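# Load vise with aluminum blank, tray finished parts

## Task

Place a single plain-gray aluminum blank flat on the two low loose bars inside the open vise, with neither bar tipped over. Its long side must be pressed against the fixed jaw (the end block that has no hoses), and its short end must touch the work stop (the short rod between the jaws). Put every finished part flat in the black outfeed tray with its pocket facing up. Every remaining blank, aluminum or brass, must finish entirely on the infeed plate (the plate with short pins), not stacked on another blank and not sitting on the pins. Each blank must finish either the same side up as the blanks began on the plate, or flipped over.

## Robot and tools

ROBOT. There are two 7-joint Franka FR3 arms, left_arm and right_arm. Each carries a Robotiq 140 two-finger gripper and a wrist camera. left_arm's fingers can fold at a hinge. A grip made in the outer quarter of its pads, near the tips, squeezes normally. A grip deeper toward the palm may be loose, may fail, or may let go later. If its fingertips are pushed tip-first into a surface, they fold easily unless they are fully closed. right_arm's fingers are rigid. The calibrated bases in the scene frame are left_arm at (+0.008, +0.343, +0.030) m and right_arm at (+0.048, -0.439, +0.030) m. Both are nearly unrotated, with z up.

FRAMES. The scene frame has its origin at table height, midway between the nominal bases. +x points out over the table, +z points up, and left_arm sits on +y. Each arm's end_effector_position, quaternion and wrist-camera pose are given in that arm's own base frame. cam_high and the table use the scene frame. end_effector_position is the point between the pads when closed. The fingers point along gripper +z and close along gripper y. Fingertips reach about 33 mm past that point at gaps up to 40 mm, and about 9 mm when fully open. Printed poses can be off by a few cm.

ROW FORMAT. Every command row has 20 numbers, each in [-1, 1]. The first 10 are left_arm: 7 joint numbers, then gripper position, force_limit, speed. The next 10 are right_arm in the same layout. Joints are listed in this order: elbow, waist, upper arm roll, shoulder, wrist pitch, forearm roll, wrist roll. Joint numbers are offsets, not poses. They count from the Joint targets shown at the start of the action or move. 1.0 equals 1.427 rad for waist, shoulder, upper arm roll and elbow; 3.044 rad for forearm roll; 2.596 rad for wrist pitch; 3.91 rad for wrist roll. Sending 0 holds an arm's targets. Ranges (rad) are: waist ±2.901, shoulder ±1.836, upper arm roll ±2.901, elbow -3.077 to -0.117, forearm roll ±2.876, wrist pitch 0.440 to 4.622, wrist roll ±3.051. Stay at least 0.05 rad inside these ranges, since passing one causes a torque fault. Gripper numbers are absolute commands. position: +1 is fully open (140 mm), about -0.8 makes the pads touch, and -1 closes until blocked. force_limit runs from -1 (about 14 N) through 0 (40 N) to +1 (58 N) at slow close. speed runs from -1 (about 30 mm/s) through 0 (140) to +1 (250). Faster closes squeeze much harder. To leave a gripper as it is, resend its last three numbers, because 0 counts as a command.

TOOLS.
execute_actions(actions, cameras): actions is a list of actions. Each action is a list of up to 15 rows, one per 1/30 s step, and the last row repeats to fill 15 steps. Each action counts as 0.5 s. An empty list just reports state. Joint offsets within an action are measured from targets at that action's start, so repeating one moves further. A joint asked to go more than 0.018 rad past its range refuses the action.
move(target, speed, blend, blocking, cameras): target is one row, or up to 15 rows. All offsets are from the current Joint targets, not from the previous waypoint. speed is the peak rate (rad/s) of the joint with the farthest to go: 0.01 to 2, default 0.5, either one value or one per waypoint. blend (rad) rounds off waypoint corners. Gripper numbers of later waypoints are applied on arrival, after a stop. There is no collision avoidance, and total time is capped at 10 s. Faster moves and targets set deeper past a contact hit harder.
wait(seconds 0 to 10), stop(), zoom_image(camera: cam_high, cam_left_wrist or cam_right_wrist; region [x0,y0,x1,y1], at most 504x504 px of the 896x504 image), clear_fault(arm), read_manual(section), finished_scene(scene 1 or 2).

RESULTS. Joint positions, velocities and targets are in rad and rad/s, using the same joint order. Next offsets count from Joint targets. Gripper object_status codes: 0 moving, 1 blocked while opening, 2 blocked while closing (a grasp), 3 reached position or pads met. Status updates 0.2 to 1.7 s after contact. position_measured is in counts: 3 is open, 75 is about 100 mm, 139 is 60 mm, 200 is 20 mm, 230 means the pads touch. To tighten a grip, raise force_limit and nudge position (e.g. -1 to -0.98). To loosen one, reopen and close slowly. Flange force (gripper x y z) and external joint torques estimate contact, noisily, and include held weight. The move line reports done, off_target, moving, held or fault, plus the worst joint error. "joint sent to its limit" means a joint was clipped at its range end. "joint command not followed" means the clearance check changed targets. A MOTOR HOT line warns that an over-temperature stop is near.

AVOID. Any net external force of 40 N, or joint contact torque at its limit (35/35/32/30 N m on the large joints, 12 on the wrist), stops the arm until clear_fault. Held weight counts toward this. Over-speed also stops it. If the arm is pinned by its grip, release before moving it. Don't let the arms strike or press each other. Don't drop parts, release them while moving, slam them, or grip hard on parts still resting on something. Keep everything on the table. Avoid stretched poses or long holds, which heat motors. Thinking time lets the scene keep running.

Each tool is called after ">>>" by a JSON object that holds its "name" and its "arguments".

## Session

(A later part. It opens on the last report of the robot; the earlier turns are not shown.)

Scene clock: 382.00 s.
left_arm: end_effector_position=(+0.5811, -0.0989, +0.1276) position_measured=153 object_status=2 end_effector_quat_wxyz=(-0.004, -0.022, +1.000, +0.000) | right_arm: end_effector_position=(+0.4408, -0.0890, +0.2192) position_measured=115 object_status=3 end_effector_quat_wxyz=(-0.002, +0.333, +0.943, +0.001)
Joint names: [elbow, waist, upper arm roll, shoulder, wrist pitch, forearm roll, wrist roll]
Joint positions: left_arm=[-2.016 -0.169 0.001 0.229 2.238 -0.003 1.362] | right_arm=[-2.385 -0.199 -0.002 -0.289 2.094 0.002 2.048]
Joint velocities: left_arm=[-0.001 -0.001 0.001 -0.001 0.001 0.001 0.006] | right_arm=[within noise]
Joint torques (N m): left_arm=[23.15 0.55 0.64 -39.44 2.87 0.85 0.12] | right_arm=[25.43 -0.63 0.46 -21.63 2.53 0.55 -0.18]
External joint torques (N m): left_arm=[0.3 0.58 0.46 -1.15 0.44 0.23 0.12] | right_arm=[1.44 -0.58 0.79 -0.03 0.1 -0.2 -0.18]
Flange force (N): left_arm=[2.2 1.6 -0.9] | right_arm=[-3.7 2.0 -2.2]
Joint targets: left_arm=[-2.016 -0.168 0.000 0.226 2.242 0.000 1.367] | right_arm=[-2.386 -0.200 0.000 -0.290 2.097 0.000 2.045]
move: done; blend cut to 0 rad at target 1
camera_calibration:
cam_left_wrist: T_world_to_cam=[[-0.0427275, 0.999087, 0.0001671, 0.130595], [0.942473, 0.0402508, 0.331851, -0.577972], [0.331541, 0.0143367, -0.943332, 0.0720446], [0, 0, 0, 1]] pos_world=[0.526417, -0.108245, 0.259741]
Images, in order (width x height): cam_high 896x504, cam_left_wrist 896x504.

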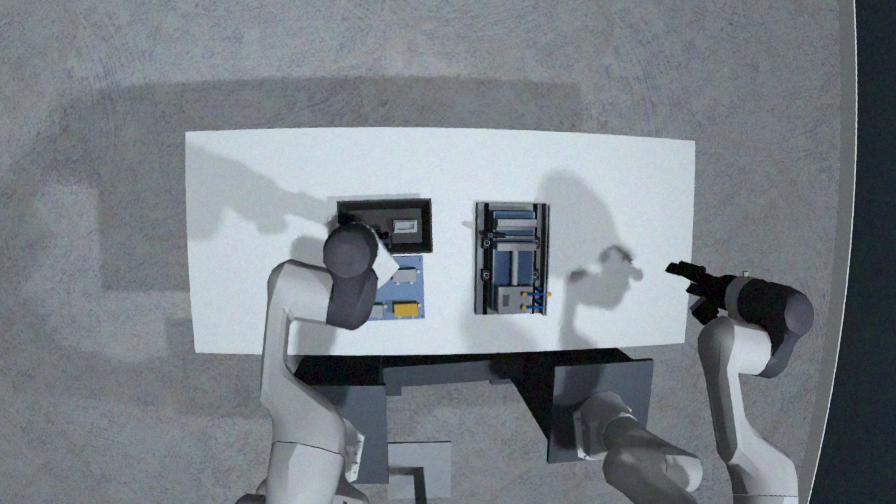

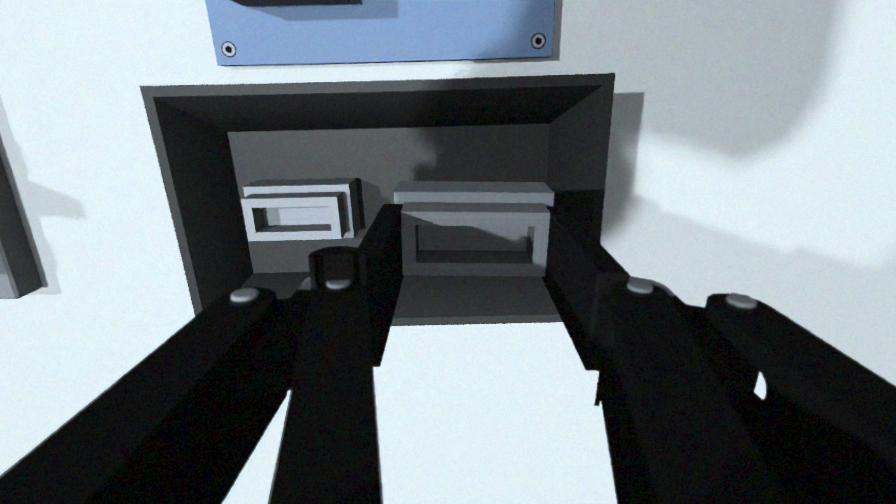

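>>> {"name": "move", "arguments": {"target": [-0.014006, -0.00209, 0, 0.113474, 0.070075, 0, -0.000763, -1, -0.05, -1, 0, 0, 0, 0, 0, 0, 0, 0.11, -0.05, -0.5], "speed": 0.12, "cameras": ["cam_left_wrist"]}}

>>> {"name": "zoom_image", "arguments": {"camera": "cam_left_wrist", "region": [100, 60, 600, 340]}}

Scene clock: 401.00 s.
left_arm: end_effector_position=(+0.5885, -0.1004, +0.0403) position_measured=153 object_status=2 end_effector_quat_wxyz=(-0.002, -0.021, +1.000, +0.000) | right_arm: end_effector_position=(+0.4408, -0.0890, +0.2192) position_measured=115 object_status=3 end_effector_quat_wxyz=(-0.002, +0.333, +0.943, +0.001)
Joint names: [elbow, waist, upper arm roll, shoulder, wrist pitch, forearm roll, wrist roll]
Joint positions: left_arm=[-2.036 -0.169 0.001 0.388 2.419 -0.003 1.364] | right_arm=[-2.385 -0.199 -0.002 -0.289 2.094 0.002 2.048]
Joint velocities: left_arm=[0 0.001 -0.002 0 0.004 0 -0.001] | right_arm=[within noise]
Joint torques (N m): left_arm=[21.5 0.18 0.74 -41.88 2.85 0.75 -0.03] | right_arm=[25.52 -0.64 0.43 -21.66 2.54 0.54 -0.2]
External joint torques (N m): left_arm=[0.55 0.2 0.39 -0.62 0.42 0.23 -0.03] | right_arm=[1.41 -0.63 0.71 0.15 0.09 -0.21 -0.2]
Flange force (N): left_arm=[-0.1 0.3 -0.4] | right_arm=[-4.2 2.1 -2.0]
Joint targets: left_arm=[-2.036 -0.171 0.000 0.387 2.424 0.000 1.364] | right_arm=[-2.386 -0.200 0.000 -0.290 2.097 0.000 2.045]
move: done
camera_calibration:
cam_left_wrist: T_world_to_cam=[[-0.0403414, 0.999186, 0.000236922, 0.131058], [0.941832, 0.0379465, 0.333936, -0.555862], [0.333655, 0.0136946, -0.942596, -0.0140504], [0, 0, 0, 1]] pos_world=[0.533504, -0.109666, 0.172347]
Images, in order (width x height): cam_left_wrist 896x504.

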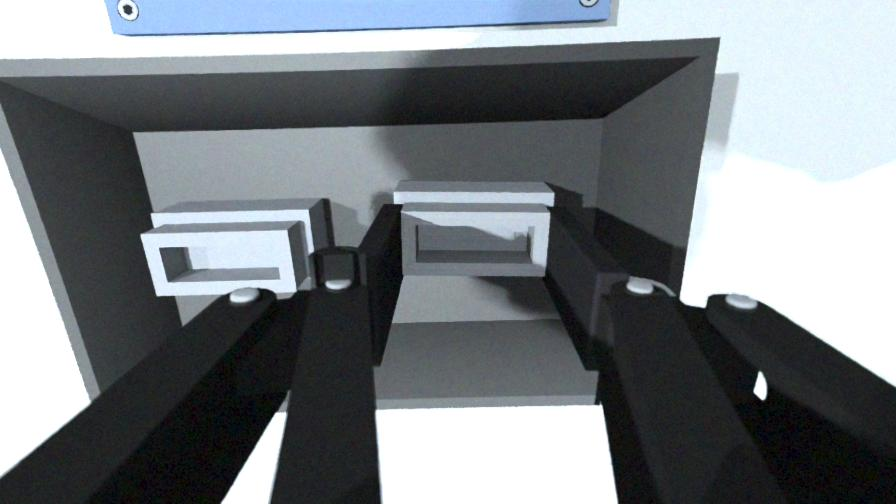

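Scaled by 1.008 from the camera's 896x504 image, which has a finer 1280x720 frame.

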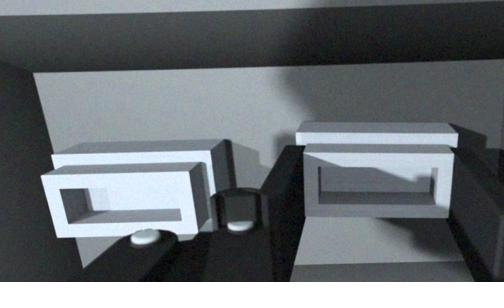

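>>> {"name": "execute_actions", "arguments": {"actions": [[[-0.000105, 0, 0, 0.001033, 0.000626, 0, 0, -1, -0.05, -1, 0, 0, 0, 0, 0, 0, 0, 0.11, -0.05, -0.5]], [[-0.000105, 0, 0, 0.001033, 0.000626, 0, 0, -1, -0.05, -1, 0, 0, 0, 0, 0, 0, 0, 0.11, -0.05, -0.5]], [[-0.000105, 0, 0, 0.001033, 0.000626, 0, 0, -1, -0.05, -1, 0, 0, 0, 0, 0, 0, 0, 0.11, -0.05, -0.5]], [[-0.000105, 0, 0, 0.001033, 0.000626, 0, 0, -1, -0.05, -1, 0, 0, 0, 0, 0, 0, 0, 0.11, -0.05, -0.5]], [[-0.000105, 0, 0, 0.001033, 0.000626, 0, 0, -1, -0.05, -1, 0, 0, 0, 0, 0, 0, 0, 0.11, -0.05, -0.5]]], "cameras": []}}

Scene clock: 416.23 s.
left_arm: end_effector_position=(+0.5893, -0.1006, +0.0377) position_measured=153 object_status=2 end_effector_quat_wxyz=(-0.001, -0.021, +1.000, -0.001) | right_arm: end_effector_position=(+0.4408, -0.0890, +0.2192) position_measured=115 object_status=3 end_effector_quat_wxyz=(-0.002, +0.333, +0.943, +0.001)
Joint names: [elbow, waist, upper arm roll, shoulder, wrist pitch, forearm roll, wrist roll]
Joint positions: left_arm=[-2.036 -0.169 0.001 0.393 2.427 -0.003 1.364] | right_arm=[-2.385 -0.199 -0.002 -0.289 2.094 0.002 2.048]
Joint velocities: within noise
Joint torques (N m): left_arm=[20.9 0.21 0.72 -40.1 3.07 0.76 -0.01] | right_arm=[25.43 -0.68 0.48 -21.63 2.53 0.54 -0.21]
External joint torques (N m): left_arm=[0.04 0.18 0.34 1.19 0.64 0.24 -0.01] | right_arm=[1.4 -0.66 0.77 0.06 0.1 -0.21 -0.21]
External joint torques at the end of the 1st action: left_arm=[0.65 0.22 0.43 -0.23 0.41 0.24 -0.03] | right_arm=[1.42 -0.69 0.78 0.07 0.08 -0.2 -0.22]
External joint torques at the end of the 2nd action: left_arm=[0.51 0.15 0.34 -0.25 0.47 0.23 -0.06] | right_arm=[1.35 -0.65 0.74 0.26 0.08 -0.2 -0.17]
External joint torques at the end of the 3rd action: left_arm=[0.58 0.21 0.41 -0.38 0.46 0.23 -0.05] | right_arm=[1.42 -0.71 0.65 0.06 0.08 -0.2 -0.23]
External joint torques at the end of the 4th action: left_arm=[0.42 0.24 0.46 -0.22 0.46 0.23 -0.03] | right_arm=[1.4 -0.7 0.73 0.05 0.09 -0.19 -0.2]
Flange force (N): left_arm=[-2.1 -0.2 3.5] | right_arm=[-3.9 2.0 -2.1]
Flange force at the end of the 1st action (N): left_arm=[-1.4 0.0 0.3] | right_arm=[-4.0 2.0 -2.1]
Flange force at the end of the 2nd action (N): left_arm=[-0.7 0.0 0.4] | right_arm=[-4.3 2.2 -1.8]
Flange force at the end of the 3rd action (N): left_arm=[-0.7 0.1 0.1] | right_arm=[-4.1 1.8 -2.1]
Flange force at the end of the 4th action (N): left_arm=[-0.5 0.3 0.4] | right_arm=[-4.0 1.9 -2.1]
Joint targets: left_arm=[-2.036 -0.171 0.000 0.395 2.432 0.000 1.364] | right_arm=[-2.386 -0.200 0.000 -0.290 2.097 0.000 2.045]
Step readings (joint positions of left_arm | right_arm; steps 1 to 15: 1st action; 16 to 30: 2nd action; 31 to 45: 3rd action; 46 to 60: 4th action; 61 to 75: 5th action):
0: [-2.036 -0.169 0.001 0.388 2.420 -0.003 1.364] | [-2.385 -0.199 -0.002 -0.289 2.094 0.002 2.048]
1: [-2.036 -0.169 0.001 0.388 2.420 -0.003 1.364] | [-2.385 -0.199 -0.002 -0.289 2.094 0.002 2.048]
2: [-2.036 -0.169 0.001 0.388 2.421 -0.003 1.364] | [-2.385 -0.199 -0.002 -0.289 2.094 0.002 2.048]
4: [-2.036 -0.169 0.001 0.388 2.421 -0.003 1.364] | [-2.385 -0.199 -0.002 -0.289 2.094 0.002 2.048]
8: [-2.036 -0.169 0.001 0.388 2.421 -0.003 1.364] | [-2.385 -0.199 -0.002 -0.289 2.094 0.002 2.048]
15: [-2.036 -0.169 0.001 0.388 2.422 -0.003 1.364] | [-2.385 -0.199 -0.002 -0.289 2.094 0.002 2.048]
16: [-2.036 -0.169 0.001 0.388 2.422 -0.003 1.364] | [-2.385 -0.199 -0.002 -0.289 2.094 0.002 2.048]
17: [-2.036 -0.169 0.001 0.389 2.422 -0.003 1.364] | [-2.385 -0.199 -0.002 -0.289 2.094 0.002 2.048]
19: [-2.036 -0.169 0.001 0.389 2.422 -0.003 1.364] | [-2.385 -0.199 -0.002 -0.289 2.094 0.002 2.048]
23: [-2.036 -0.169 0.001 0.390 2.423 -0.003 1.364] | [-2.385 -0.199 -0.002 -0.289 2.094 0.002 2.048]
30: [-2.036 -0.169 0.001 0.390 2.423 -0.003 1.364] | [-2.385 -0.199 -0.002 -0.289 2.094 0.002 2.048]
31: [-2.036 -0.169 0.001 0.390 2.423 -0.003 1.364] | [-2.385 -0.199 -0.002 -0.289 2.094 0.002 2.048]
32: [-2.036 -0.169 0.001 0.390 2.424 -0.003 1.364] | [-2.385 -0.199 -0.002 -0.289 2.094 0.002 2.048]
34: [-2.036 -0.169 0.001 0.391 2.424 -0.003 1.364] | [-2.385 -0.199 -0.002 -0.289 2.094 0.002 2.048]
38: [-2.036 -0.169 0.001 0.391 2.424 -0.003 1.364] | [-2.385 -0.199 -0.002 -0.289 2.094 0.002 2.048]
45: [-2.036 -0.169 0.001 0.391 2.425 -0.003 1.364] | [-2.385 -0.199 -0.002 -0.289 2.094 0.002 2.048]
46: [-2.036 -0.169 0.001 0.391 2.425 -0.003 1.364] | [-2.385 -0.199 -0.002 -0.289 2.094 0.002 2.048]
47: [-2.036 -0.169 0.001 0.392 2.425 -0.003 1.364] | [-2.385 -0.199 -0.002 -0.289 2.094 0.002 2.048]
49: [-2.036 -0.169 0.001 0.392 2.426 -0.003 1.364] | [-2.385 -0.199 -0.002 -0.289 2.094 0.002 2.048]
53: [-2.036 -0.169 0.001 0.393 2.426 -0.003 1.364] | [-2.385 -0.199 -0.002 -0.289 2.094 0.002 2.048]
60: [-2.036 -0.169 0.001 0.393 2.426 -0.003 1.364] | [-2.385 -0.199 -0.002 -0.289 2.094 0.002 2.048]
61: [-2.036 -0.169 0.001 0.393 2.427 -0.003 1.364] | [-2.385 -0.199 -0.002 -0.289 2.094 0.002 2.048]
62: [-2.036 -0.169 0.001 0.393 2.427 -0.003 1.364] | [-2.385 -0.199 -0.002 -0.289 2.094 0.002 2.048]
64: [-2.036 -0.169 0.001 0.393 2.427 -0.003 1.364] | [-2.385 -0.199 -0.002 -0.289 2.094 0.002 2.048]
68: [-2.036 -0.169 0.001 0.393 2.427 -0.003 1.364] | [-2.385 -0.199 -0.002 -0.289 2.094 0.002 2.048]
75: [-2.036 -0.169 0.001 0.393 2.427 -0.003 1.364] | [-2.385 -0.199 -0.002 -0.289 2.094 0.002 2.048]
No camera images: "cameras" was empty.

>>> {"name": "move", "arguments": {"target": [[0, 0, 0, 0, 0, 0, 0, -0.02, -0.05, -1, 0, 0, 0, 0, 0, 0, 0, 0.11, -0.05, -0.5], [0.023524, 0, 0, -0.084813, -0.059554, 0, 0, -0.02, -0.05, -1, 0, 0, 0, 0, 0, 0, 0, 0.11, -0.05, -0.5]], "speed": [0.1, 0.12], "cameras": ["cam_left_wrist"]}}

Scene clock: 429.83 s.
left_arm: end_effector_position=(+0.5904, -0.1010, +0.1090) position_measured=131 object_status=3 end_effector_quat_wxyz=(+0.000, -0.020, +1.000, -0.001) | right_arm: end_effector_position=(+0.4408, -0.0890, +0.2192) position_measured=115 object_status=3 end_effector_quat_wxyz=(-0.002, +0.333, +0.943, +0.001)
Joint names: [elbow, waist, upper arm roll, shoulder, wrist pitch, forearm roll, wrist roll]
Joint positions: left_arm=[-2.004 -0.169 0.001 0.276 2.28 -0.003 1.364] | right_arm=[-2.385 -0.199 -0.002 -0.289 2.094 0.002 2.048]
Joint velocities: left_arm=[0.001 -0.001 0.001 -0.001 -0.004 -0.001 -0.001] | right_arm=[within noise]
Joint torques (N m): left_arm=[22.65 0.19 0.71 -39.38 2.34 0.83 -0.02] | right_arm=[25.46 -0.72 0.45 -21.7 2.54 0.55 -0.21]
External joint torques (N m): left_arm=[0.14 0.18 0.45 0.01 -0.11 0.23 -0.02] | right_arm=[1.42 -0.72 0.72 -0.03 0.1 -0.2 -0.21]
Flange force (N): left_arm=[-0.8 0.2 -0.3] | right_arm=[-3.8 1.7 -2.2]
Joint targets: left_arm=[-2.003 -0.171 0.000 0.274 2.277 0.000 1.364] | right_arm=[-2.386 -0.200 0.000 -0.290 2.097 0.000 2.045]
move: done
camera_calibration:
cam_left_wrist: T_world_to_cam=[[-0.0398859, 0.999203, -0.00135089, 0.131588], [0.939975, 0.0379802, 0.339123, -0.580003], [0.338904, 0.0122564, -0.940741, 0.0465989], [0, 0, 0, 1]] pos_world=[0.534645, -0.110025, 0.240707]
Images, in order (width x height): cam_left_wrist 896x504.

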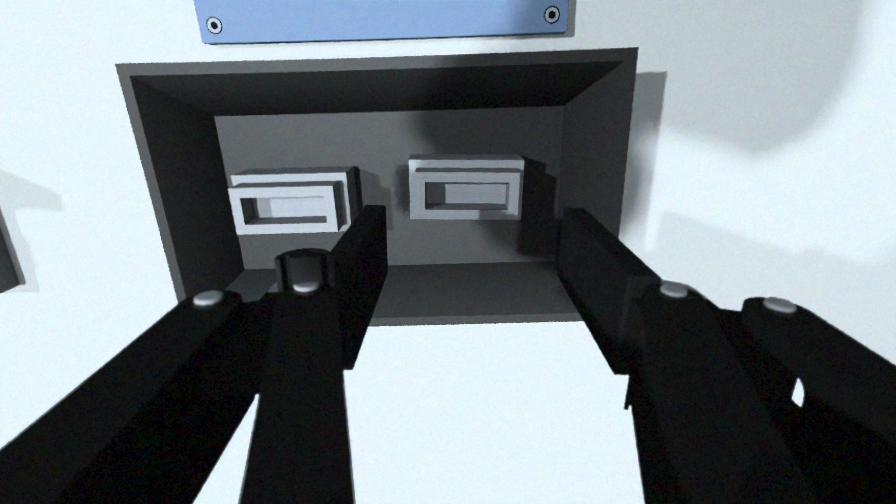

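>>> {"name": "move", "arguments": {"target": [-0.268775, 0.46965, 0, -0.39544, -0.069242, 0, 0, -0.02, -0.05, -1, 0.670007, 0.815947, 0, 0.581597, -0.048983, 0, 0.125308, 0.11, -0.05, -0.5], "speed": 0.8, "cameras": ["cam_right_wrist", "cam_high"]}}

>>> {"name": "zoom_image", "arguments": {"camera": "cam_right_wrist", "region": [200, 60, 700, 340]}}

Scene clock: 463.40 s.
left_arm: end_effector_position=(+0.3970, +0.2151, +0.2194) position_measured=131 object_status=3 end_effector_quat_wxyz=(+0.001, -0.346, +0.938, -0.001) | right_arm: end_effector_position=(+0.4025, +0.5822, +0.1695) position_measured=115 object_status=3 end_effector_quat_wxyz=(+0.000, -0.003, +1.000, +0.002)
Joint names: [elbow, waist, upper arm roll, shoulder, wrist pitch, forearm roll, wrist roll]
Joint positions: left_arm=[-2.385 0.497 0.001 -0.288 2.1 -0.003 1.364] | right_arm=[-1.432 0.965 0.001 0.54 1.975 0.002 2.53]
Joint velocities: left_arm=[within noise] | right_arm=[0.002 -0.001 0.001 0.001 0 -0.001 0.006]
Joint torques (N m): left_arm=[23.75 0.96 0.3 -22.06 2.37 0.91 -0.03] | right_arm=[26.32 -0.33 1.34 -48.56 2.18 0.69 0.11]
External joint torques (N m): left_arm=[-0.1 0.96 0.57 -0.54 -0.07 0.23 -0.02] | right_arm=[1.84 -0.32 0.81 0.46 -0.28 -0.16 0.11]
Flange force (N): left_arm=[1.6 2.0 -0.6] | right_arm=[-7.4 10.8 -2.9]
Joint targets: left_arm=[-2.386 0.499 0.000 -0.290 2.097 0.000 1.364] | right_arm=[-1.431 0.964 0.000 0.540 1.970 0.000 2.535]
move: done
camera_calibration:
cam_right_wrist: T_world_to_cam=[[-0.0229561, 0.999728, -0.00416614, -0.56263], [0.937682, 0.0229763, 0.346733, -0.445453], [0.346734, 0.00405312, -0.937955, 0.152551], [0, 0, 0, 1]] pos_world=[0.351883, 0.572093, 0.295195]
Images, in order (width x height): cam_high 896x504, cam_right_wrist 896x504.

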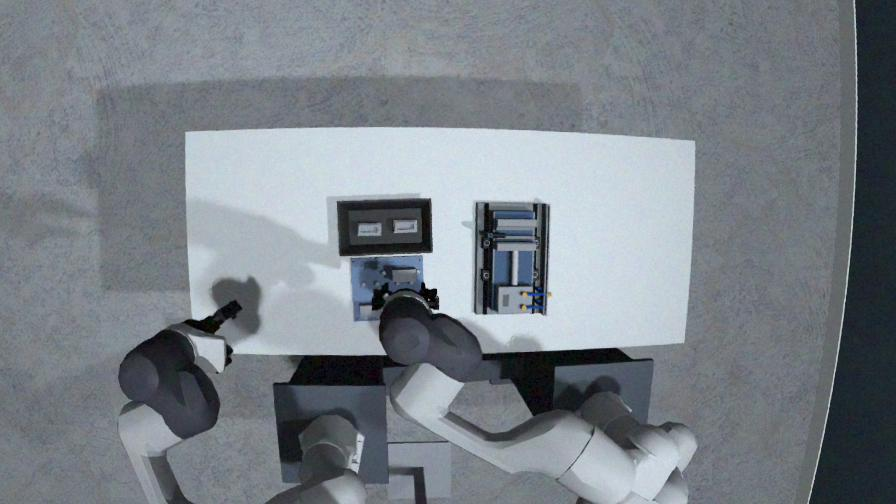

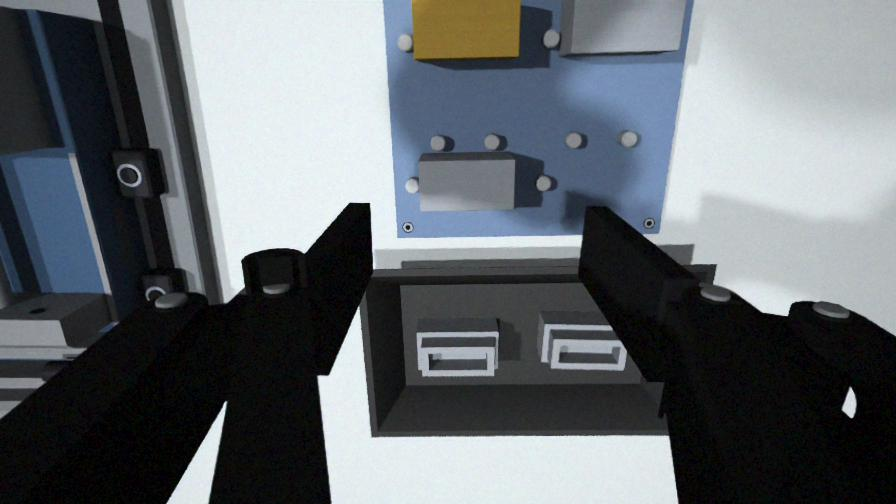

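Scaled by 1.008 from the camera's 896x504 image, which has a finer 1280x720 frame.

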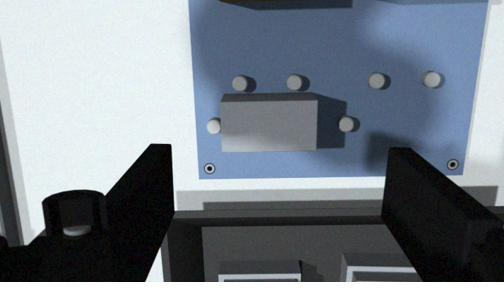

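>>> {"name": "zoom_image", "arguments": {"camera": "cam_right_wrist", "region": [395, 130, 565, 230]}}

Scaled by 2.965 from the camera's 896x504 image, which has a finer 1280x720 frame.

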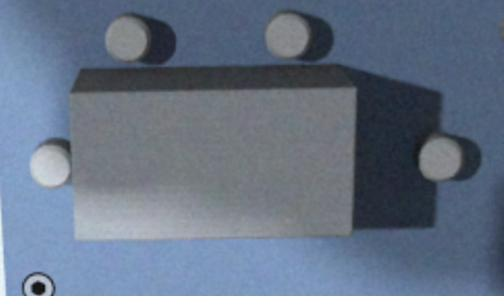

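>>> {"name": "move", "arguments": {"target": [0, 0, 0, 0, 0, 0, 0, -0.02, -0.05, -1, -0.048213, -0.004698, 0, 0.077114, 0.068891, 0, -0.010154, 0.11, -0.05, -0.5], "speed": 0.15, "cameras": ["cam_right_wrist"]}}

>>> {"name": "zoom_image", "arguments": {"camera": "cam_right_wrist", "region": [340, 120, 620, 280]}}

Scene clock: 495.97 s.
left_arm: end_effector_position=(+0.3968, +0.2150, +0.2193) position_measured=131 object_status=3 end_effector_quat_wxyz=(+0.001, -0.346, +0.938, -0.001) | right_arm: end_effector_position=(+0.4072, +0.5817, +0.0750) position_measured=115 object_status=3 end_effector_quat_wxyz=(-0.002, -0.015, +1.000, -0.001)
Joint names: [elbow, waist, upper arm roll, shoulder, wrist pitch, forearm roll, wrist roll]
Joint positions: left_arm=[-2.386 0.497 0.001 -0.288 2.099 -0.003 1.364] | right_arm=[-1.498 0.959 0.001 0.65 2.144 0.002 2.5]
Joint velocities: left_arm=[within noise] | right_arm=[-0.001 -0.002 0 0 0.005 0 -0.003]
Joint torques (N m): left_arm=[23.87 0.94 0.36 -21.97 2.43 0.92 -0.06] | right_arm=[25.13 -0.76 1.44 -50.29 2.67 0.61 -0.24]
External joint torques (N m): left_arm=[0.05 0.91 0.58 -0.53 -0.01 0.23 -0.06] | right_arm=[1.32 -0.91 0.69 0.89 0.2 -0.16 -0.24]
Flange force (N): left_arm=[1.1 1.8 -0.7] | right_arm=[-7.0 7.2 0.7]
Joint targets: left_arm=[-2.386 0.499 0.000 -0.290 2.097 0.000 1.364] | right_arm=[-1.499 0.957 0.000 0.650 2.149 0.000 2.495]
move: done
camera_calibration:
cam_right_wrist: T_world_to_cam=[[-0.0467894, 0.998852, -0.0103068, -0.551797], [0.938346, 0.0474884, 0.342421, -0.431293], [0.342517, 0.00635032, -0.93949, 0.0628305], [0, 0, 0, 1]] pos_world=[0.357363, 0.571246, 0.201025]
Images, in order (width x height): cam_right_wrist 896x504.

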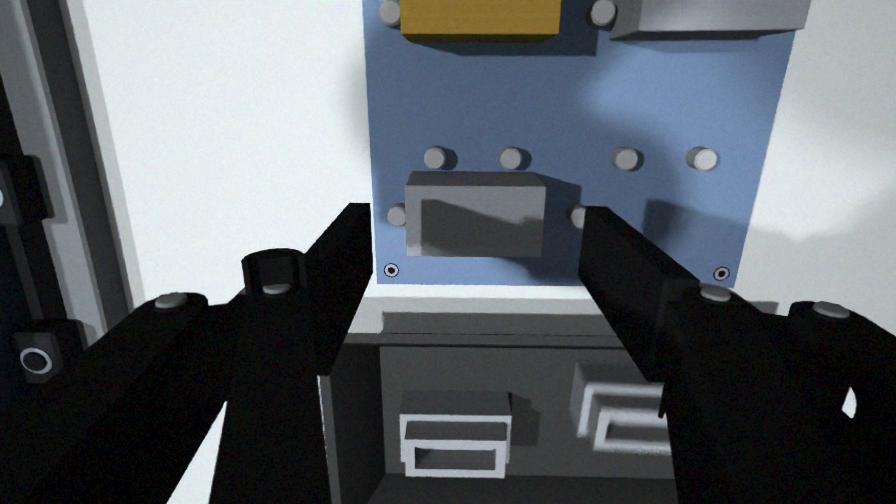

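Scaled by 1.800 from the camera's 896x504 image, which has a finer 1280x720 frame.

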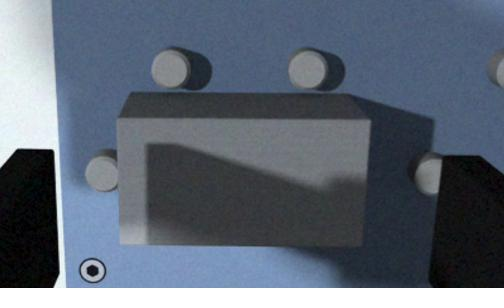

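>>> {"name": "move", "arguments": {"target": [[0, 0, 0, 0, 0, 0, 0, -0.02, -0.05, -1, 0.000064, -0.001754, 0, 0.053377, 0.029306, 0, -0.003198, 0.11, -0.05, -0.5], [0, 0, 0, 0, 0, 0, 0, -0.02, -0.05, -1, 0.000064, -0.001754, 0, 0.053377, 0.029306, 0, -0.003198, -1, -0.05, -1], [0, 0, 0, 0, 0, 0, 0, -0.02, -0.05, -1, 0.007664, -0.001754, 0, 0.01624, 0.004714, 0, -0.003198, -1, -0.05, -1]], "speed": [0.08, 0.05, 0.06], "cameras": ["cam_right_wrist"]}}

>>> {"name": "zoom_image", "arguments": {"camera": "cam_right_wrist", "region": [340, 120, 620, 320]}}

Scene clock: 531.03 s.
left_arm: end_effector_position=(+0.3967, +0.2149, +0.2193) position_measured=131 object_status=3 end_effector_quat_wxyz=(+0.001, -0.346, +0.938, -0.001) | right_arm: end_effector_position=(+0.4108, +0.5836, +0.0620) position_measured=140 object_status=2 end_effector_quat_wxyz=(-0.001, -0.020, +1.000, +0.000)
Joint names: [elbow, waist, upper arm roll, shoulder, wrist pitch, forearm roll, wrist roll]
Joint positions: left_arm=[-2.386 0.497 0.001 -0.288 2.099 -0.003 1.364] | right_arm=[-1.491 0.956 0.001 0.676 2.165 0.002 2.486]
Joint velocities: left_arm=[within noise] | right_arm=[0 -0.001 0 0 -0.004 -0.001 0.001]
Joint torques (N m): left_arm=[24 0.95 0.37 -21.94 2.44 0.9 -0.04] | right_arm=[25.91 -0.67 1.5 -52.14 2.44 0.61 -0.24]
External joint torques (N m): left_arm=[0.1 0.98 0.67 -0.36 -0.01 0.22 -0.04] | right_arm=[2.25 -0.57 0.92 -0.56 -0.03 -0.15 -0.24]
Flange force (N): left_arm=[0.4 1.8 -0.6] | right_arm=[-7.4 8.3 -1.8]
Joint targets: left_arm=[-2.386 0.499 0.000 -0.290 2.097 0.000 1.364] | right_arm=[-1.488 0.955 0.000 0.673 2.161 0.000 2.483]
move: done
camera_calibration:
cam_right_wrist: T_world_to_cam=[[-0.0579972, 0.998288, -0.00760662, -0.548799], [0.937094, 0.0570661, 0.34438, -0.435511], [0.344224, 0.0128449, -0.9388, 0.0448579], [0, 0, 0, 1]] pos_world=[0.360845, 0.572136, 0.187919]
Images, in order (width x height): cam_right_wrist 896x504.

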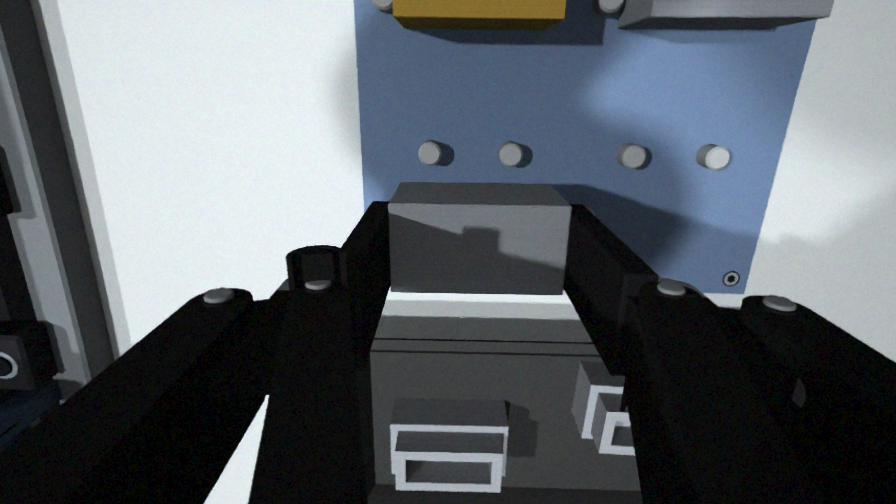

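Scaled by 1.800 from the camera's 896x504 image, which has a finer 1280x720 frame.

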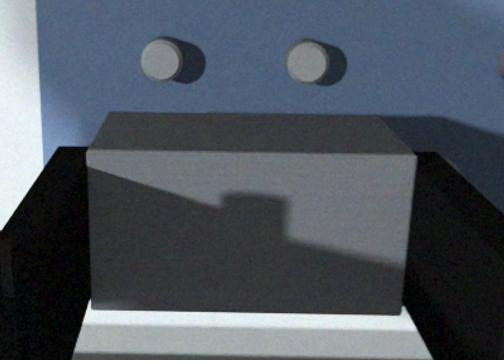

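>>> {"name": "move", "arguments": {"target": [[0, 0, 0, 0, 0, 0, 0, -0.02, -0.05, -1, 0.027837, 0, 0, -0.044971, -0.040022, 0, 0, -1, -0.05, -1], [0, 0, 0, 0, 0, 0, 0, -0.02, -0.05, -1, -0.319288, -0.308746, 0, -0.305528, 0.007564, 0, -0.102834, -1, -0.05, -1], [0, 0, 0, 0, 0, 0, 0, -0.02, -0.05, -1, -0.345381, -0.308746, 0, -0.267152, 0.043002, 0, -0.102834, -1, -0.05, -1]], "speed": [0.15, 0.4, 0.1], "blend": [0.05, 0.02, 0], "cameras": ["cam_right_wrist", "cam_high"]}}

>>> {"name": "zoom_image", "arguments": {"camera": "cam_right_wrist", "region": [340, 120, 640, 320]}}

Scene clock: 567.67 s.
left_arm: end_effector_position=(+0.3967, +0.2149, +0.2192) position_measured=131 object_status=3 end_effector_quat_wxyz=(+0.001, -0.346, +0.938, -0.001) | right_arm: end_effector_position=(+0.5249, +0.2951, +0.1073) position_measured=140 object_status=2 end_effector_quat_wxyz=(-0.003, +0.001, +1.000, -0.002)
Joint names: [elbow, waist, upper arm roll, shoulder, wrist pitch, forearm roll, wrist roll]
Joint positions: left_arm=[-2.386 0.497 0.001 -0.288 2.099 -0.003 1.364] | right_arm=[-1.981 0.514 -0.002 0.293 2.266 0.001 2.085]
Joint velocities: left_arm=[within noise] | right_arm=[0 -0.001 0.002 -0.001 0.004 0.001 -0.003]
Joint torques (N m): left_arm=[23.98 0.94 0.39 -21.91 2.47 0.91 -0.04] | right_arm=[24.7 -0.3 1.32 -40.59 2.9 0.55 -0.34]
External joint torques (N m): left_arm=[0.06 0.96 0.67 -0.33 0.01 0.23 -0.04] | right_arm=[1.91 -0.27 1.09 -0.22 0.46 -0.12 -0.34]
Flange force (N): left_arm=[0.5 1.9 -0.4] | right_arm=[-5.8 3.0 -0.8]
Joint targets: left_arm=[-2.386 0.499 0.000 -0.290 2.097 0.000 1.364] | right_arm=[-1.981 0.514 0.000 0.292 2.273 0.000 2.081]
move: done; blend cut to 0 rad at target 1
camera_calibration:
cam_right_wrist: T_world_to_cam=[[-0.0144599, 0.99984, -0.0105599, -0.276915], [0.940161, 0.0171909, 0.340295, -0.530938], [0.340422, -0.00500736, -0.940259, 0.0591978], [0, 0, 0, 1]] pos_world=[0.475011, 0.286294, 0.233413]
Images, in order (width x height): cam_high 896x504, cam_right_wrist 896x504.

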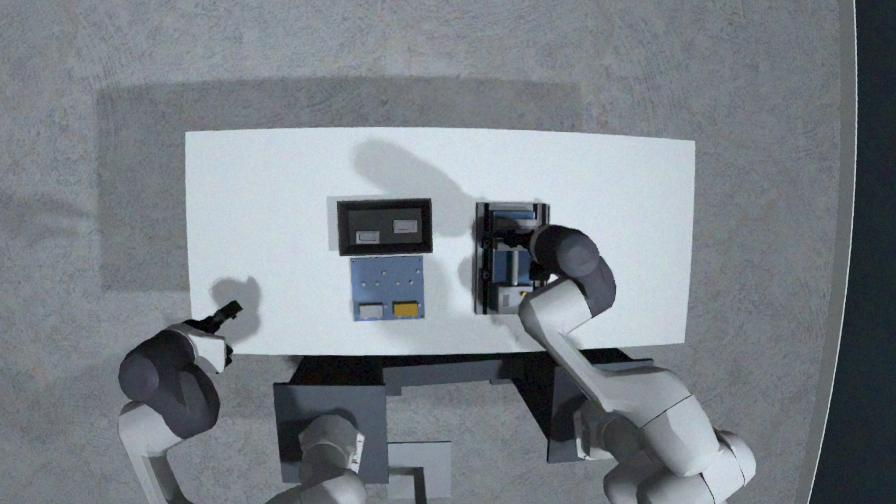

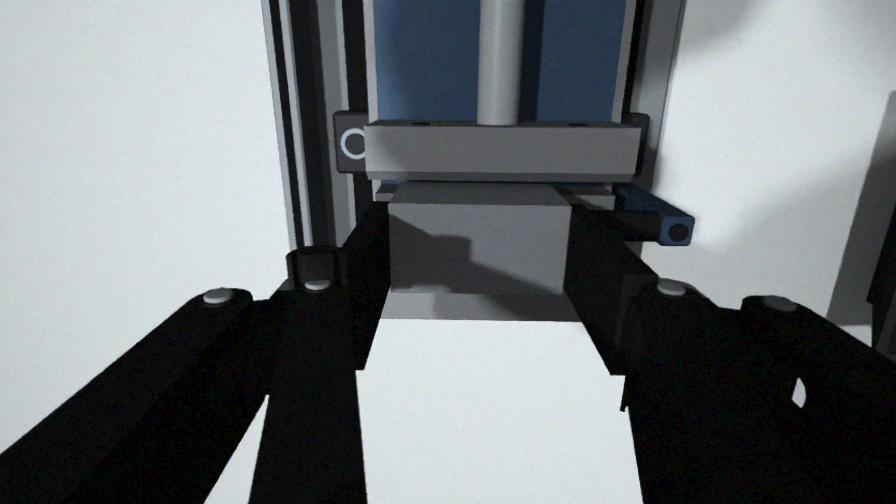

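Scaled by 1.680 from the camera's 896x504 image, which has a finer 1280x720 frame.

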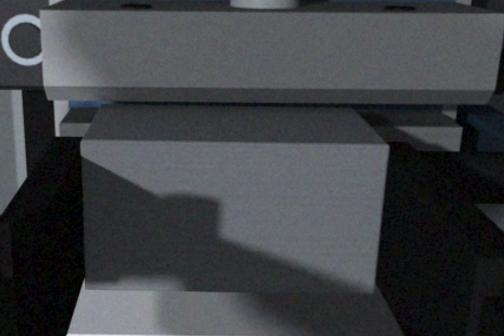

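>>> {"name": "zoom_image", "arguments": {"camera": "cam_high", "region": [330, 190, 440, 330]}}

Scaled by 3.600 from the camera's 896x504 image, which has a finer 1280x720 frame.

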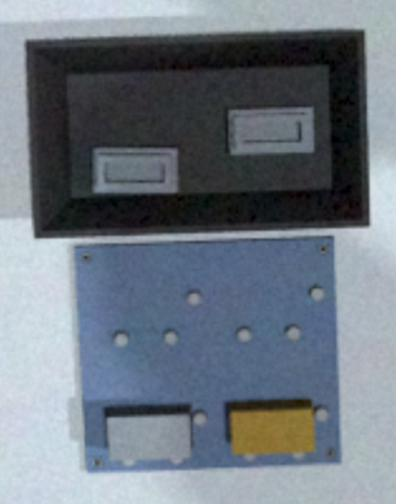

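>>> {"name": "execute_actions", "arguments": {"actions": [[[0, 0, 0, 0, 0, 0, 0, -0.02, -0.05, -1, -0.00055, 0, 0, 0.001124, 0.000921, 0, 0, -1, -0.05, -1]], [[0, 0, 0, 0, 0, 0, 0, -0.02, -0.05, -1, -0.00055, 0, 0, 0.001124, 0.000921, 0, 0, -1, -0.05, -1]], [[0, 0, 0, 0, 0, 0, 0, -0.02, -0.05, -1, -0.00055, 0, 0, 0.001124, 0.000921, 0, 0, -1, -0.05, -1]], [[0, 0, 0, 0, 0, 0, 0, -0.02, -0.05, -1, -0.00055, 0, 0, 0.001124, 0.000921, 0, 0, -1, -0.05, -1]], [[0, 0, 0, 0, 0, 0, 0, -0.02, -0.05, -1, -0.00055, 0, 0, 0.001124, 0.000921, 0, 0, -1, -0.05, -1]]], "cameras": []}}

Scene clock: 583.23 s.
left_arm: end_effector_position=(+0.3966, +0.2149, +0.2192) position_measured=131 object_status=3 end_effector_quat_wxyz=(+0.001, -0.346, +0.938, -0.001) | right_arm: end_effector_position=(+0.5252, +0.2954, +0.1023) position_measured=140 object_status=2 end_effector_quat_wxyz=(-0.003, +0.001, +1.000, -0.001)
Joint names: [elbow, waist, upper arm roll, shoulder, wrist pitch, forearm roll, wrist roll]
Joint positions: left_arm=[-2.386 0.497 0.001 -0.288 2.099 -0.003 1.364] | right_arm=[-1.985 0.514 -0.002 0.3 2.279 0.001 2.084]
Joint velocities: within noise
Joint torques (N m): left_arm=[23.99 0.89 0.43 -21.89 2.48 0.91 -0.03] | right_arm=[24.39 -0.31 1.29 -40.38 2.79 0.54 -0.2]
External joint torques (N m): left_arm=[0.07 0.94 0.74 -0.29 0.03 0.23 -0.03] | right_arm=[1.79 -0.26 1.06 0.05 0.35 -0.12 -0.2]
External joint torques at the end of the 1st action: left_arm=[0.05 1.04 0.79 -0.28 0.01 0.23 -0.01] | right_arm=[1.83 -0.35 1.02 0.06 0.36 -0.13 -0.19]
External joint torques at the end of the 2nd action: left_arm=[0.18 0.83 0.6 -0.34 0.03 0.22 -0.06] | right_arm=[1.94 -0.38 0.98 -0.09 0.4 -0.12 -0.2]
External joint torques at the end of the 3rd action: left_arm=[0.12 0.87 0.63 -0.35 0.02 0.23 -0.05] | right_arm=[1.74 -0.24 1.04 0.13 0.31 -0.13 -0.23]
External joint torques at the end of the 4th action: left_arm=[0.05 0.92 0.63 -0.32 0.02 0.23 -0.04] | right_arm=[1.87 -0.19 1.14 0.05 0.42 -0.14 -0.28]
Flange force (N): left_arm=[0.3 1.9 -0.4] | right_arm=[-6.0 3.3 -0.4]
Flange force at the end of the 1st action (N): left_arm=[0.3 2.1 -0.4] | right_arm=[-6.2 3.3 -0.5]
Flange force at the end of the 2nd action (N): left_arm=[0.2 1.5 -0.6] | right_arm=[-6.2 3.3 -0.7]
Flange force at the end of the 3rd action (N): left_arm=[0.4 1.7 -0.5] | right_arm=[-6.1 3.3 -0.4]
Flange force at the end of the 4th action (N): left_arm=[0.5 1.8 -0.4] | right_arm=[-6.2 3.4 -0.4]
Joint targets: left_arm=[-2.386 0.499 0.000 -0.290 2.097 0.000 1.364] | right_arm=[-1.985 0.514 0.000 0.300 2.285 0.000 2.081]
Step readings (joint positions of left_arm | right_arm; steps 1 to 15: 1st action; 16 to 30: 2nd action; 31 to 45: 3rd action; 46 to 60: 4th action; 61 to 75: 5th action):
0: [-2.386 0.497 0.001 -0.288 2.099 -0.003 1.364] | [-1.981 0.514 -0.002 0.293 2.267 0.001 2.084]
1: [-2.386 0.497 0.001 -0.288 2.099 -0.003 1.364] | [-1.981 0.514 -0.002 0.293 2.268 0.001 2.084]
2: [-2.386 0.497 0.001 -0.288 2.099 -0.003 1.364] | [-1.981 0.514 -0.002 0.293 2.268 0.001 2.084]
4: [-2.386 0.497 0.001 -0.288 2.099 -0.003 1.364] | [-1.981 0.514 -0.002 0.293 2.268 0.001 2.084]
8: [-2.386 0.497 0.001 -0.288 2.099 -0.003 1.364] | [-1.981 0.514 -0.002 0.294 2.269 0.001 2.084]
15: [-2.386 0.497 0.001 -0.288 2.099 -0.003 1.364] | [-1.981 0.514 -0.002 0.294 2.269 0.001 2.084]
16: [-2.386 0.497 0.001 -0.288 2.099 -0.003 1.364] | [-1.981 0.514 -0.002 0.294 2.270 0.001 2.084]
17: [-2.386 0.497 0.001 -0.288 2.099 -0.003 1.364] | [-1.982 0.514 -0.002 0.294 2.270 0.001 2.084]
19: [-2.386 0.497 0.001 -0.288 2.099 -0.003 1.364] | [-1.982 0.514 -0.002 0.295 2.271 0.001 2.084]
23: [-2.386 0.497 0.001 -0.288 2.099 -0.003 1.364] | [-1.982 0.514 -0.002 0.295 2.271 0.001 2.084]
30: [-2.386 0.497 0.001 -0.288 2.099 -0.003 1.364] | [-1.982 0.514 -0.002 0.295 2.272 0.001 2.084]
31: [-2.386 0.497 0.001 -0.288 2.099 -0.003 1.364] | [-1.982 0.514 -0.002 0.295 2.272 0.001 2.084]
32: [-2.386 0.497 0.001 -0.288 2.099 -0.003 1.364] | [-1.982 0.514 -0.002 0.296 2.272 0.001 2.084]
34: [-2.386 0.497 0.001 -0.288 2.099 -0.003 1.364] | [-1.983 0.514 -0.002 0.296 2.273 0.001 2.084]
38: [-2.386 0.497 0.001 -0.288 2.099 -0.003 1.364] | [-1.983 0.514 -0.002 0.297 2.274 0.001 2.084]
45: [-2.386 0.497 0.001 -0.288 2.099 -0.003 1.364] | [-1.983 0.514 -0.002 0.297 2.274 0.001 2.084]
46: [-2.386 0.497 0.001 -0.288 2.099 -0.003 1.364] | [-1.983 0.514 -0.002 0.297 2.274 0.001 2.084]
47: [-2.386 0.497 0.001 -0.288 2.099 -0.003 1.364] | [-1.983 0.514 -0.002 0.297 2.275 0.001 2.084]
49: [-2.386 0.497 0.001 -0.288 2.099 -0.003 1.364] | [-1.983 0.514 -0.002 0.298 2.275 0.001 2.084]
53: [-2.386 0.497 0.001 -0.288 2.099 -0.003 1.364] | [-1.984 0.514 -0.002 0.299 2.276 0.001 2.084]
60: [-2.386 0.497 0.001 -0.288 2.099 -0.003 1.364] | [-1.984 0.514 -0.002 0.299 2.277 0.001 2.084]
61: [-2.386 0.497 0.001 -0.288 2.099 -0.003 1.364] | [-1.984 0.514 -0.002 0.299 2.277 0.001 2.084]
62: [-2.386 0.497 0.001 -0.288 2.099 -0.003 1.364] | [-1.984 0.514 -0.002 0.299 2.277 0.001 2.084]
64: [-2.386 0.497 0.001 -0.288 2.099 -0.003 1.364] | [-1.984 0.514 -0.002 0.299 2.278 0.001 2.084]
68: [-2.386 0.497 0.001 -0.288 2.099 -0.003 1.364] | [-1.985 0.514 -0.002 0.300 2.278 0.001 2.084]
75: [-2.386 0.497 0.001 -0.288 2.099 -0.003 1.364] | [-1.985 0.514 -0.002 0.300 2.279 0.001 2.084]
No camera images: "cameras" was empty.

>>> {"name": "execute_actions", "arguments": {"actions": [], "cameras": []}}

Scene clock: 600.23 s.
left_arm: end_effector_position=(+0.3966, +0.2149, +0.2192) position_measured=131 object_status=3 end_effector_quat_wxyz=(+0.001, -0.346, +0.938, -0.001) | right_arm: end_effector_position=(+0.5252, +0.2954, +0.1021) position_measured=140 object_status=2 end_effector_quat_wxyz=(-0.003, +0.001, +1.000, -0.001)
Joint names: [elbow, waist, upper arm roll, shoulder, wrist pitch, forearm roll, wrist roll]
Joint positions: left_arm=[-2.386 0.497 0.001 -0.288 2.099 -0.003 1.364] | right_arm=[-1.985 0.514 -0.002 0.3 2.279 0.001 2.084]
Joint velocities: within noise
Joint torques (N m): left_arm=[24 0.86 0.43 -21.86 2.46 0.9 -0.04] | right_arm=[24.52 -0.33 1.23 -40.47 2.76 0.54 -0.29]
External joint torques (N m): left_arm=[0.11 0.92 0.77 -0.33 0.02 0.22 -0.04] | right_arm=[1.9 -0.43 0.87 -0.03 0.32 -0.12 -0.29]
Flange force (N): left_arm=[0.3 1.9 -0.5] | right_arm=[-6.5 3.1 -0.7]
Joint targets: left_arm=[-2.386 0.499 0.000 -0.290 2.097 0.000 1.364] | right_arm=[-1.985 0.514 0.000 0.300 2.285 0.000 2.081]
Tool commands: left_gripper/position=-0.02 left_gripper/force_limit=-0.05 left_gripper/speed=-1.0 right_gripper/position=-1.0 right_gripper/force_limit=-0.05 right_gripper/speed=-1.0
No camera images: "cameras" was empty.

>>> {"name": "execute_actions", "arguments": {"actions": [[[0,0,0,0,0,0,0,-0.02,-0.05,-1,-0.00035,0,0,0.000715,0.000586,0,0,-1,-0.05,-1]]], "cameras": []}}

>>> {"name": "execute_actions", "arguments": {"actions": [[[0,0,0,0,0,0,0,-0.02,-0.05,-1,-0.00035,0,0,0.000715,0.000586,0,0,-1,-0.05,-1]]], "cameras": []}}

Scene clock: 604.63 s.
left_arm: end_effector_position=(+0.3966, +0.2149, +0.2192) position_measured=131 object_status=3 end_effector_quat_wxyz=(+0.001, -0.346, +0.938, -0.001) | right_arm: end_effector_position=(+0.5252, +0.2955, +0.1016) position_measured=140 object_status=2 end_effector_quat_wxyz=(-0.003, +0.001, +1.000, -0.001)
Joint names: [elbow, waist, upper arm roll, shoulder, wrist pitch, forearm roll, wrist roll]
Joint positions: left_arm=[-2.386 0.497 0.001 -0.288 2.099 -0.003 1.364] | right_arm=[-1.985 0.514 -0.002 0.301 2.281 0.001 2.084]
Joint velocities: within noise
Joint torques (N m): left_arm=[24.03 0.87 0.39 -21.91 2.47 0.91 -0.04] | right_arm=[24.51 -0.28 1.25 -40.37 2.8 0.54 -0.21]
External joint torques (N m): left_arm=[0.14 0.83 0.61 -0.32 0.02 0.23 -0.04] | right_arm=[1.97 -0.17 1.07 0.06 0.37 -0.12 -0.21]
Flange force (N): left_arm=[0.3 1.6 -0.5] | right_arm=[-6.6 3.8 -0.5]
Joint targets: left_arm=[-2.386 0.499 0.000 -0.290 2.097 0.000 1.364] | right_arm=[-1.986 0.514 0.000 0.301 2.286 0.000 2.081]
Step readings (joint positions of left_arm | right_arm):
0: [-2.386 0.497 0.001 -0.288 2.099 -0.003 1.364] | [-1.985 0.514 -0.002 0.300 2.280 0.001 2.084]
1: [-2.386 0.497 0.001 -0.288 2.099 -0.003 1.364] | [-1.985 0.514 -0.002 0.300 2.280 0.001 2.084]
2: [-2.386 0.497 0.001 -0.288 2.099 -0.003 1.364] | [-1.985 0.514 -0.002 0.300 2.280 0.001 2.084]
4: [-2.386 0.497 0.001 -0.288 2.099 -0.003 1.364] | [-1.985 0.514 -0.002 0.301 2.280 0.001 2.084]
8: [-2.386 0.497 0.001 -0.288 2.099 -0.003 1.364] | [-1.985 0.514 -0.002 0.301 2.280 0.001 2.084]
15: [-2.386 0.497 0.001 -0.288 2.099 -0.003 1.364] | [-1.985 0.514 -0.002 0.301 2.281 0.001 2.084]
No camera images: "cameras" was empty.

Scene clock: 605.33 s.
left_arm: end_effector_position=(+0.3966, +0.2149, +0.2192) position_measured=131 object_status=3 end_effector_quat_wxyz=(+0.001, -0.346, +0.938, -0.001) | right_arm: end_effector_position=(+0.5252, +0.2955, +0.1009) position_measured=140 object_status=2 end_effector_quat_wxyz=(-0.003, +0.001, +1.000, -0.001)
Joint names: [elbow, waist, upper arm roll, shoulder, wrist pitch, forearm roll, wrist roll]
Joint positions: left_arm=[-2.386 0.497 0.001 -0.288 2.099 -0.003 1.364] | right_arm=[-1.986 0.514 -0.002 0.302 2.282 0.001 2.084]
Joint velocities: within noise
Joint torques (N m): left_arm=[24.03 0.88 0.38 -21.94 2.48 0.92 -0.04] | right_arm=[24.43 -0.36 1.2 -40.33 2.79 0.53 -0.19]
External joint torques (N m): left_arm=[0.19 1 0.76 -0.49 0.04 0.24 -0.04] | right_arm=[1.79 -0.33 0.96 0.2 0.35 -0.13 -0.19]
Flange force (N): left_arm=[0.5 2.0 -0.7] | right_arm=[-6.4 3.4 -0.2]
Joint targets: left_arm=[-2.386 0.499 0.000 -0.290 2.097 0.000 1.364] | right_arm=[-1.986 0.514 0.000 0.302 2.288 0.000 2.081]
Step readings (joint positions of left_arm | right_arm):
0: [-2.386 0.497 0.001 -0.288 2.099 -0.003 1.364] | [-1.985 0.514 -0.002 0.301 2.281 0.001 2.084]
1: [-2.386 0.497 0.001 -0.288 2.099 -0.003 1.364] | [-1.985 0.514 -0.002 0.301 2.281 0.001 2.084]
2: [-2.386 0.497 0.001 -0.288 2.099 -0.003 1.364] | [-1.985 0.514 -0.002 0.301 2.281 0.001 2.084]
4: [-2.386 0.497 0.001 -0.288 2.099 -0.003 1.364] | [-1.985 0.514 -0.002 0.302 2.281 0.001 2.084]
8: [-2.386 0.497 0.001 -0.288 2.099 -0.003 1.364] | [-1.986 0.514 -0.002 0.302 2.282 0.001 2.084]
15: [-2.386 0.497 0.001 -0.288 2.099 -0.003 1.364] | [-1.986 0.514 -0.002 0.302 2.282 0.001 2.084]
No camera images: "cameras" was empty.

>>> {"name": "execute_actions", "arguments": {"actions": [[[0,0,0,0,0,0,0,-0.02,-0.05,-1,-0.00025,0,0,0.000511,0.000419,0,0,-1,-0.05,-1]]], "cameras": []}}

>>> {"name": "execute_actions", "arguments": {"actions": [[[0,0,0,0,0,0,0,-0.02,-0.05,-1,-0.00025,0,0,0.000511,0.000419,0,0,-1,-0.05,-1]]], "cameras": []}}

Scene clock: 608.60 s.
left_arm: end_effector_position=(+0.3966, +0.2149, +0.2192) position_measured=131 object_status=3 end_effector_quat_wxyz=(+0.001, -0.346, +0.938, -0.001) | right_arm: end_effector_position=(+0.5252, +0.2955, +0.1005) position_measured=140 object_status=2 end_effector_quat_wxyz=(-0.003, +0.001, +1.000, -0.001)
Joint names: [elbow, waist, upper arm roll, shoulder, wrist pitch, forearm roll, wrist roll]
Joint positions: left_arm=[-2.386 0.497 0.001 -0.288 2.099 -0.003 1.364] | right_arm=[-1.986 0.514 -0.002 0.303 2.283 0.001 2.084]
Joint velocities: within noise
Joint torques (N m): left_arm=[23.98 0.86 0.42 -21.86 2.48 0.92 -0.04] | right_arm=[24.39 -0.23 1.35 -40.22 2.79 0.54 -0.23]
External joint torques (N m): left_arm=[0.1 0.83 0.65 -0.24 0.04 0.24 -0.04] | right_arm=[1.77 -0.28 1.02 0.32 0.35 -0.12 -0.23]
Flange force (N): left_arm=[0.1 1.6 -0.3] | right_arm=[-6.6 3.6 0.0]
Joint targets: left_arm=[-2.386 0.499 0.000 -0.290 2.097 0.000 1.364] | right_arm=[-1.986 0.514 0.000 0.303 2.289 0.000 2.081]
Step readings (joint positions of left_arm | right_arm):
0: [-2.386 0.497 0.001 -0.288 2.099 -0.003 1.364] | [-1.986 0.514 -0.002 0.302 2.282 0.001 2.084]
1: [-2.386 0.497 0.001 -0.288 2.099 -0.003 1.364] | [-1.986 0.514 -0.002 0.302 2.282 0.001 2.084]
2: [-2.386 0.497 0.001 -0.288 2.099 -0.003 1.364] | [-1.986 0.514 -0.002 0.302 2.283 0.001 2.084]
4: [-2.386 0.497 0.001 -0.288 2.099 -0.003 1.364] | [-1.986 0.514 -0.002 0.303 2.283 0.001 2.084]
8: [-2.386 0.497 0.001 -0.288 2.099 -0.003 1.364] | [-1.986 0.514 -0.002 0.303 2.283 0.001 2.084]
15: [-2.386 0.497 0.001 -0.288 2.099 -0.003 1.364] | [-1.986 0.514 -0.002 0.303 2.283 0.001 2.084]
No camera images: "cameras" was empty.

Scene clock: 609.30 s.
left_arm: end_effector_position=(+0.3966, +0.2149, +0.2192) position_measured=131 object_status=3 end_effector_quat_wxyz=(+0.001, -0.346, +0.938, -0.001) | right_arm: end_effector_position=(+0.5253, +0.2955, +0.1004) position_measured=140 object_status=2 end_effector_quat_wxyz=(-0.002, +0.001, +1.000, -0.001)
Joint names: [elbow, waist, upper arm roll, shoulder, wrist pitch, forearm roll, wrist roll]
Joint positions: left_arm=[-2.386 0.497 0.001 -0.288 2.099 -0.003 1.364] | right_arm=[-1.986 0.514 -0.002 0.303 2.284 0.001 2.084]
Joint velocities: within noise
Joint torques (N m): left_arm=[24.01 0.84 0.44 -21.84 2.48 0.9 -0.05] | right_arm=[24.17 -0.18 1.27 -39.68 2.86 0.53 -0.2]
External joint torques (N m): left_arm=[0.08 0.83 0.69 -0.23 0.03 0.22 -0.05] | right_arm=[1.54 -0.15 1.02 0.86 0.41 -0.12 -0.2]
Flange force (N): left_arm=[0.1 1.7 -0.3] | right_arm=[-6.9 3.9 1.1]
Joint targets: left_arm=[-2.386 0.499 0.000 -0.290 2.097 0.000 1.364] | right_arm=[-1.987 0.514 0.000 0.303 2.290 0.000 2.081]
Step readings (joint positions of left_arm | right_arm):
0: [-2.386 0.497 0.001 -0.288 2.099 -0.003 1.364] | [-1.986 0.514 -0.002 0.303 2.283 0.001 2.084]
1: [-2.386 0.497 0.001 -0.288 2.099 -0.003 1.364] | [-1.986 0.514 -0.002 0.303 2.283 0.001 2.084]
2: [-2.386 0.497 0.001 -0.288 2.099 -0.003 1.364] | [-1.986 0.514 -0.002 0.303 2.283 0.001 2.084]
4: [-2.386 0.497 0.001 -0.288 2.099 -0.003 1.364] | [-1.986 0.514 -0.002 0.303 2.283 0.001 2.084]
8: [-2.386 0.497 0.001 -0.288 2.099 -0.003 1.364] | [-1.986 0.514 -0.002 0.303 2.284 0.001 2.084]
15: [-2.386 0.497 0.001 -0.288 2.099 -0.003 1.364] | [-1.986 0.514 -0.002 0.303 2.284 0.001 2.084]
No camera images: "cameras" was empty.

>>> {"name": "execute_actions", "arguments": {"actions": [[[0,0,0,0,0,0,0,-0.02,-0.05,-1,0.0002826,0,0,-0.0006263,-0.0004996,0,0,-1,-0.05,-1]],[[0,0,0,0,0,0,0,-0.02,-0.05,-1,0.0013906,0.0010092,0,0.0009243,-0.0002563,0,0.0003683,-1,-0.05,-1]],[[0,0,0,0,0,0,0,-0.02,-0.05,-1,0.0013906,0.0010092,0,0.0009243,-0.0002563,0,0.0003683,-1,-0.05,-1]]], "cameras": []}}

Scene clock: 635.70 s.
left_arm: end_effector_position=(+0.3966, +0.2149, +0.2192) position_measured=131 object_status=3 end_effector_quat_wxyz=(+0.001, -0.346, +0.938, -0.001) | right_arm: end_effector_position=(+0.5255, +0.2963, +0.1004) position_measured=140 object_status=2 end_effector_quat_wxyz=(-0.002, +0.000, +1.000, -0.001)
Joint names: [elbow, waist, upper arm roll, shoulder, wrist pitch, forearm roll, wrist roll]
Joint positions: left_arm=[-2.386 0.497 0.001 -0.288 2.099 -0.003 1.364] | right_arm=[-1.985 0.515 -0.002 0.304 2.284 0.001 2.084]
Joint velocities: within noise
Joint torques (N m): left_arm=[24.01 0.95 0.44 -21.86 2.48 0.9 -0.03] | right_arm=[24.66 0.52 1.37 -39.55 2.58 0.54 -0.13]
External joint torques (N m): left_arm=[0.22 0.95 0.7 -0.43 0.05 0.22 -0.03] | right_arm=[2.04 0.53 1.11 1.05 0.14 -0.12 -0.13]
External joint torques at the end of the 1st action: left_arm=[0.13 0.95 0.75 -0.33 0.04 0.22 -0.04] | right_arm=[1.65 -0.21 0.96 0.68 0.32 -0.14 -0.22]
External joint torques at the end of the 2nd action: left_arm=[0.15 0.83 0.69 -0.22 0.03 0.22 -0.03] | right_arm=[1.89 0.17 0.96 0.62 0.26 -0.13 -0.18]
Flange force (N): left_arm=[0.3 1.8 -0.7] | right_arm=[-9.0 6.2 0.4]
Flange force at the end of the 1st action (N): left_arm=[0.2 1.9 -0.4] | right_arm=[-7.1 3.9 0.6]
Flange force at the end of the 2nd action (N): left_arm=[-0.1 1.6 -0.4] | right_arm=[-7.6 4.7 0.2]
Joint targets: left_arm=[-2.386 0.499 0.000 -0.290 2.097 0.000 1.364] | right_arm=[-1.982 0.517 0.000 0.305 2.287 0.000 2.083]
Step readings (joint positions of left_arm | right_arm; steps 1 to 15: 1st action; 16 to 30: 2nd action; 31 to 45: 3rd action):
0: [-2.386 0.497 0.001 -0.288 2.099 -0.003 1.364] | [-1.986 0.514 -0.002 0.303 2.284 0.001 2.084]
1: [-2.386 0.497 0.001 -0.288 2.099 -0.003 1.364] | [-1.986 0.514 -0.002 0.303 2.284 0.001 2.084]
2: [-2.386 0.497 0.001 -0.288 2.099 -0.003 1.364] | [-1.986 0.514 -0.002 0.303 2.284 0.001 2.084]
4: [-2.386 0.497 0.001 -0.288 2.099 -0.003 1.364] | [-1.986 0.514 -0.002 0.303 2.284 0.001 2.084]
8: [-2.386 0.497 0.001 -0.288 2.099 -0.003 1.364] | [-1.986 0.514 -0.002 0.303 2.284 0.001 2.084]
15: [-2.386 0.497 0.001 -0.288 2.099 -0.003 1.364] | [-1.986 0.514 -0.002 0.303 2.284 0.001 2.084]
16: [-2.386 0.497 0.001 -0.288 2.099 -0.003 1.364] | [-1.986 0.514 -0.002 0.303 2.284 0.001 2.084]
17: [-2.386 0.497 0.001 -0.288 2.099 -0.003 1.364] | [-1.986 0.514 -0.002 0.303 2.284 0.001 2.084]
19: [-2.386 0.497 0.001 -0.288 2.099 -0.003 1.364] | [-1.986 0.514 -0.002 0.303 2.284 0.001 2.084]
23: [-2.386 0.497 0.001 -0.288 2.099 -0.003 1.364] | [-1.986 0.514 -0.002 0.303 2.284 0.001 2.084]
30: [-2.386 0.497 0.001 -0.288 2.099 -0.003 1.364] | [-1.986 0.514 -0.002 0.303 2.284 0.001 2.084]
31: [-2.386 0.497 0.001 -0.288 2.099 -0.003 1.364] | [-1.986 0.514 -0.002 0.303 2.284 0.001 2.084]
32: [-2.386 0.497 0.001 -0.288 2.099 -0.003 1.364] | [-1.986 0.514 -0.002 0.303 2.284 0.001 2.084]
34: [-2.386 0.497 0.001 -0.288 2.099 -0.003 1.364] | [-1.985 0.515 -0.002 0.304 2.284 0.001 2.084]
38: [-2.386 0.497 0.001 -0.288 2.099 -0.003 1.364] | [-1.985 0.515 -0.002 0.304 2.284 0.001 2.084]
45: [-2.386 0.497 0.001 -0.288 2.099 -0.003 1.364] | [-1.985 0.515 -0.002 0.304 2.284 0.001 2.084]
No camera images: "cameras" was empty.


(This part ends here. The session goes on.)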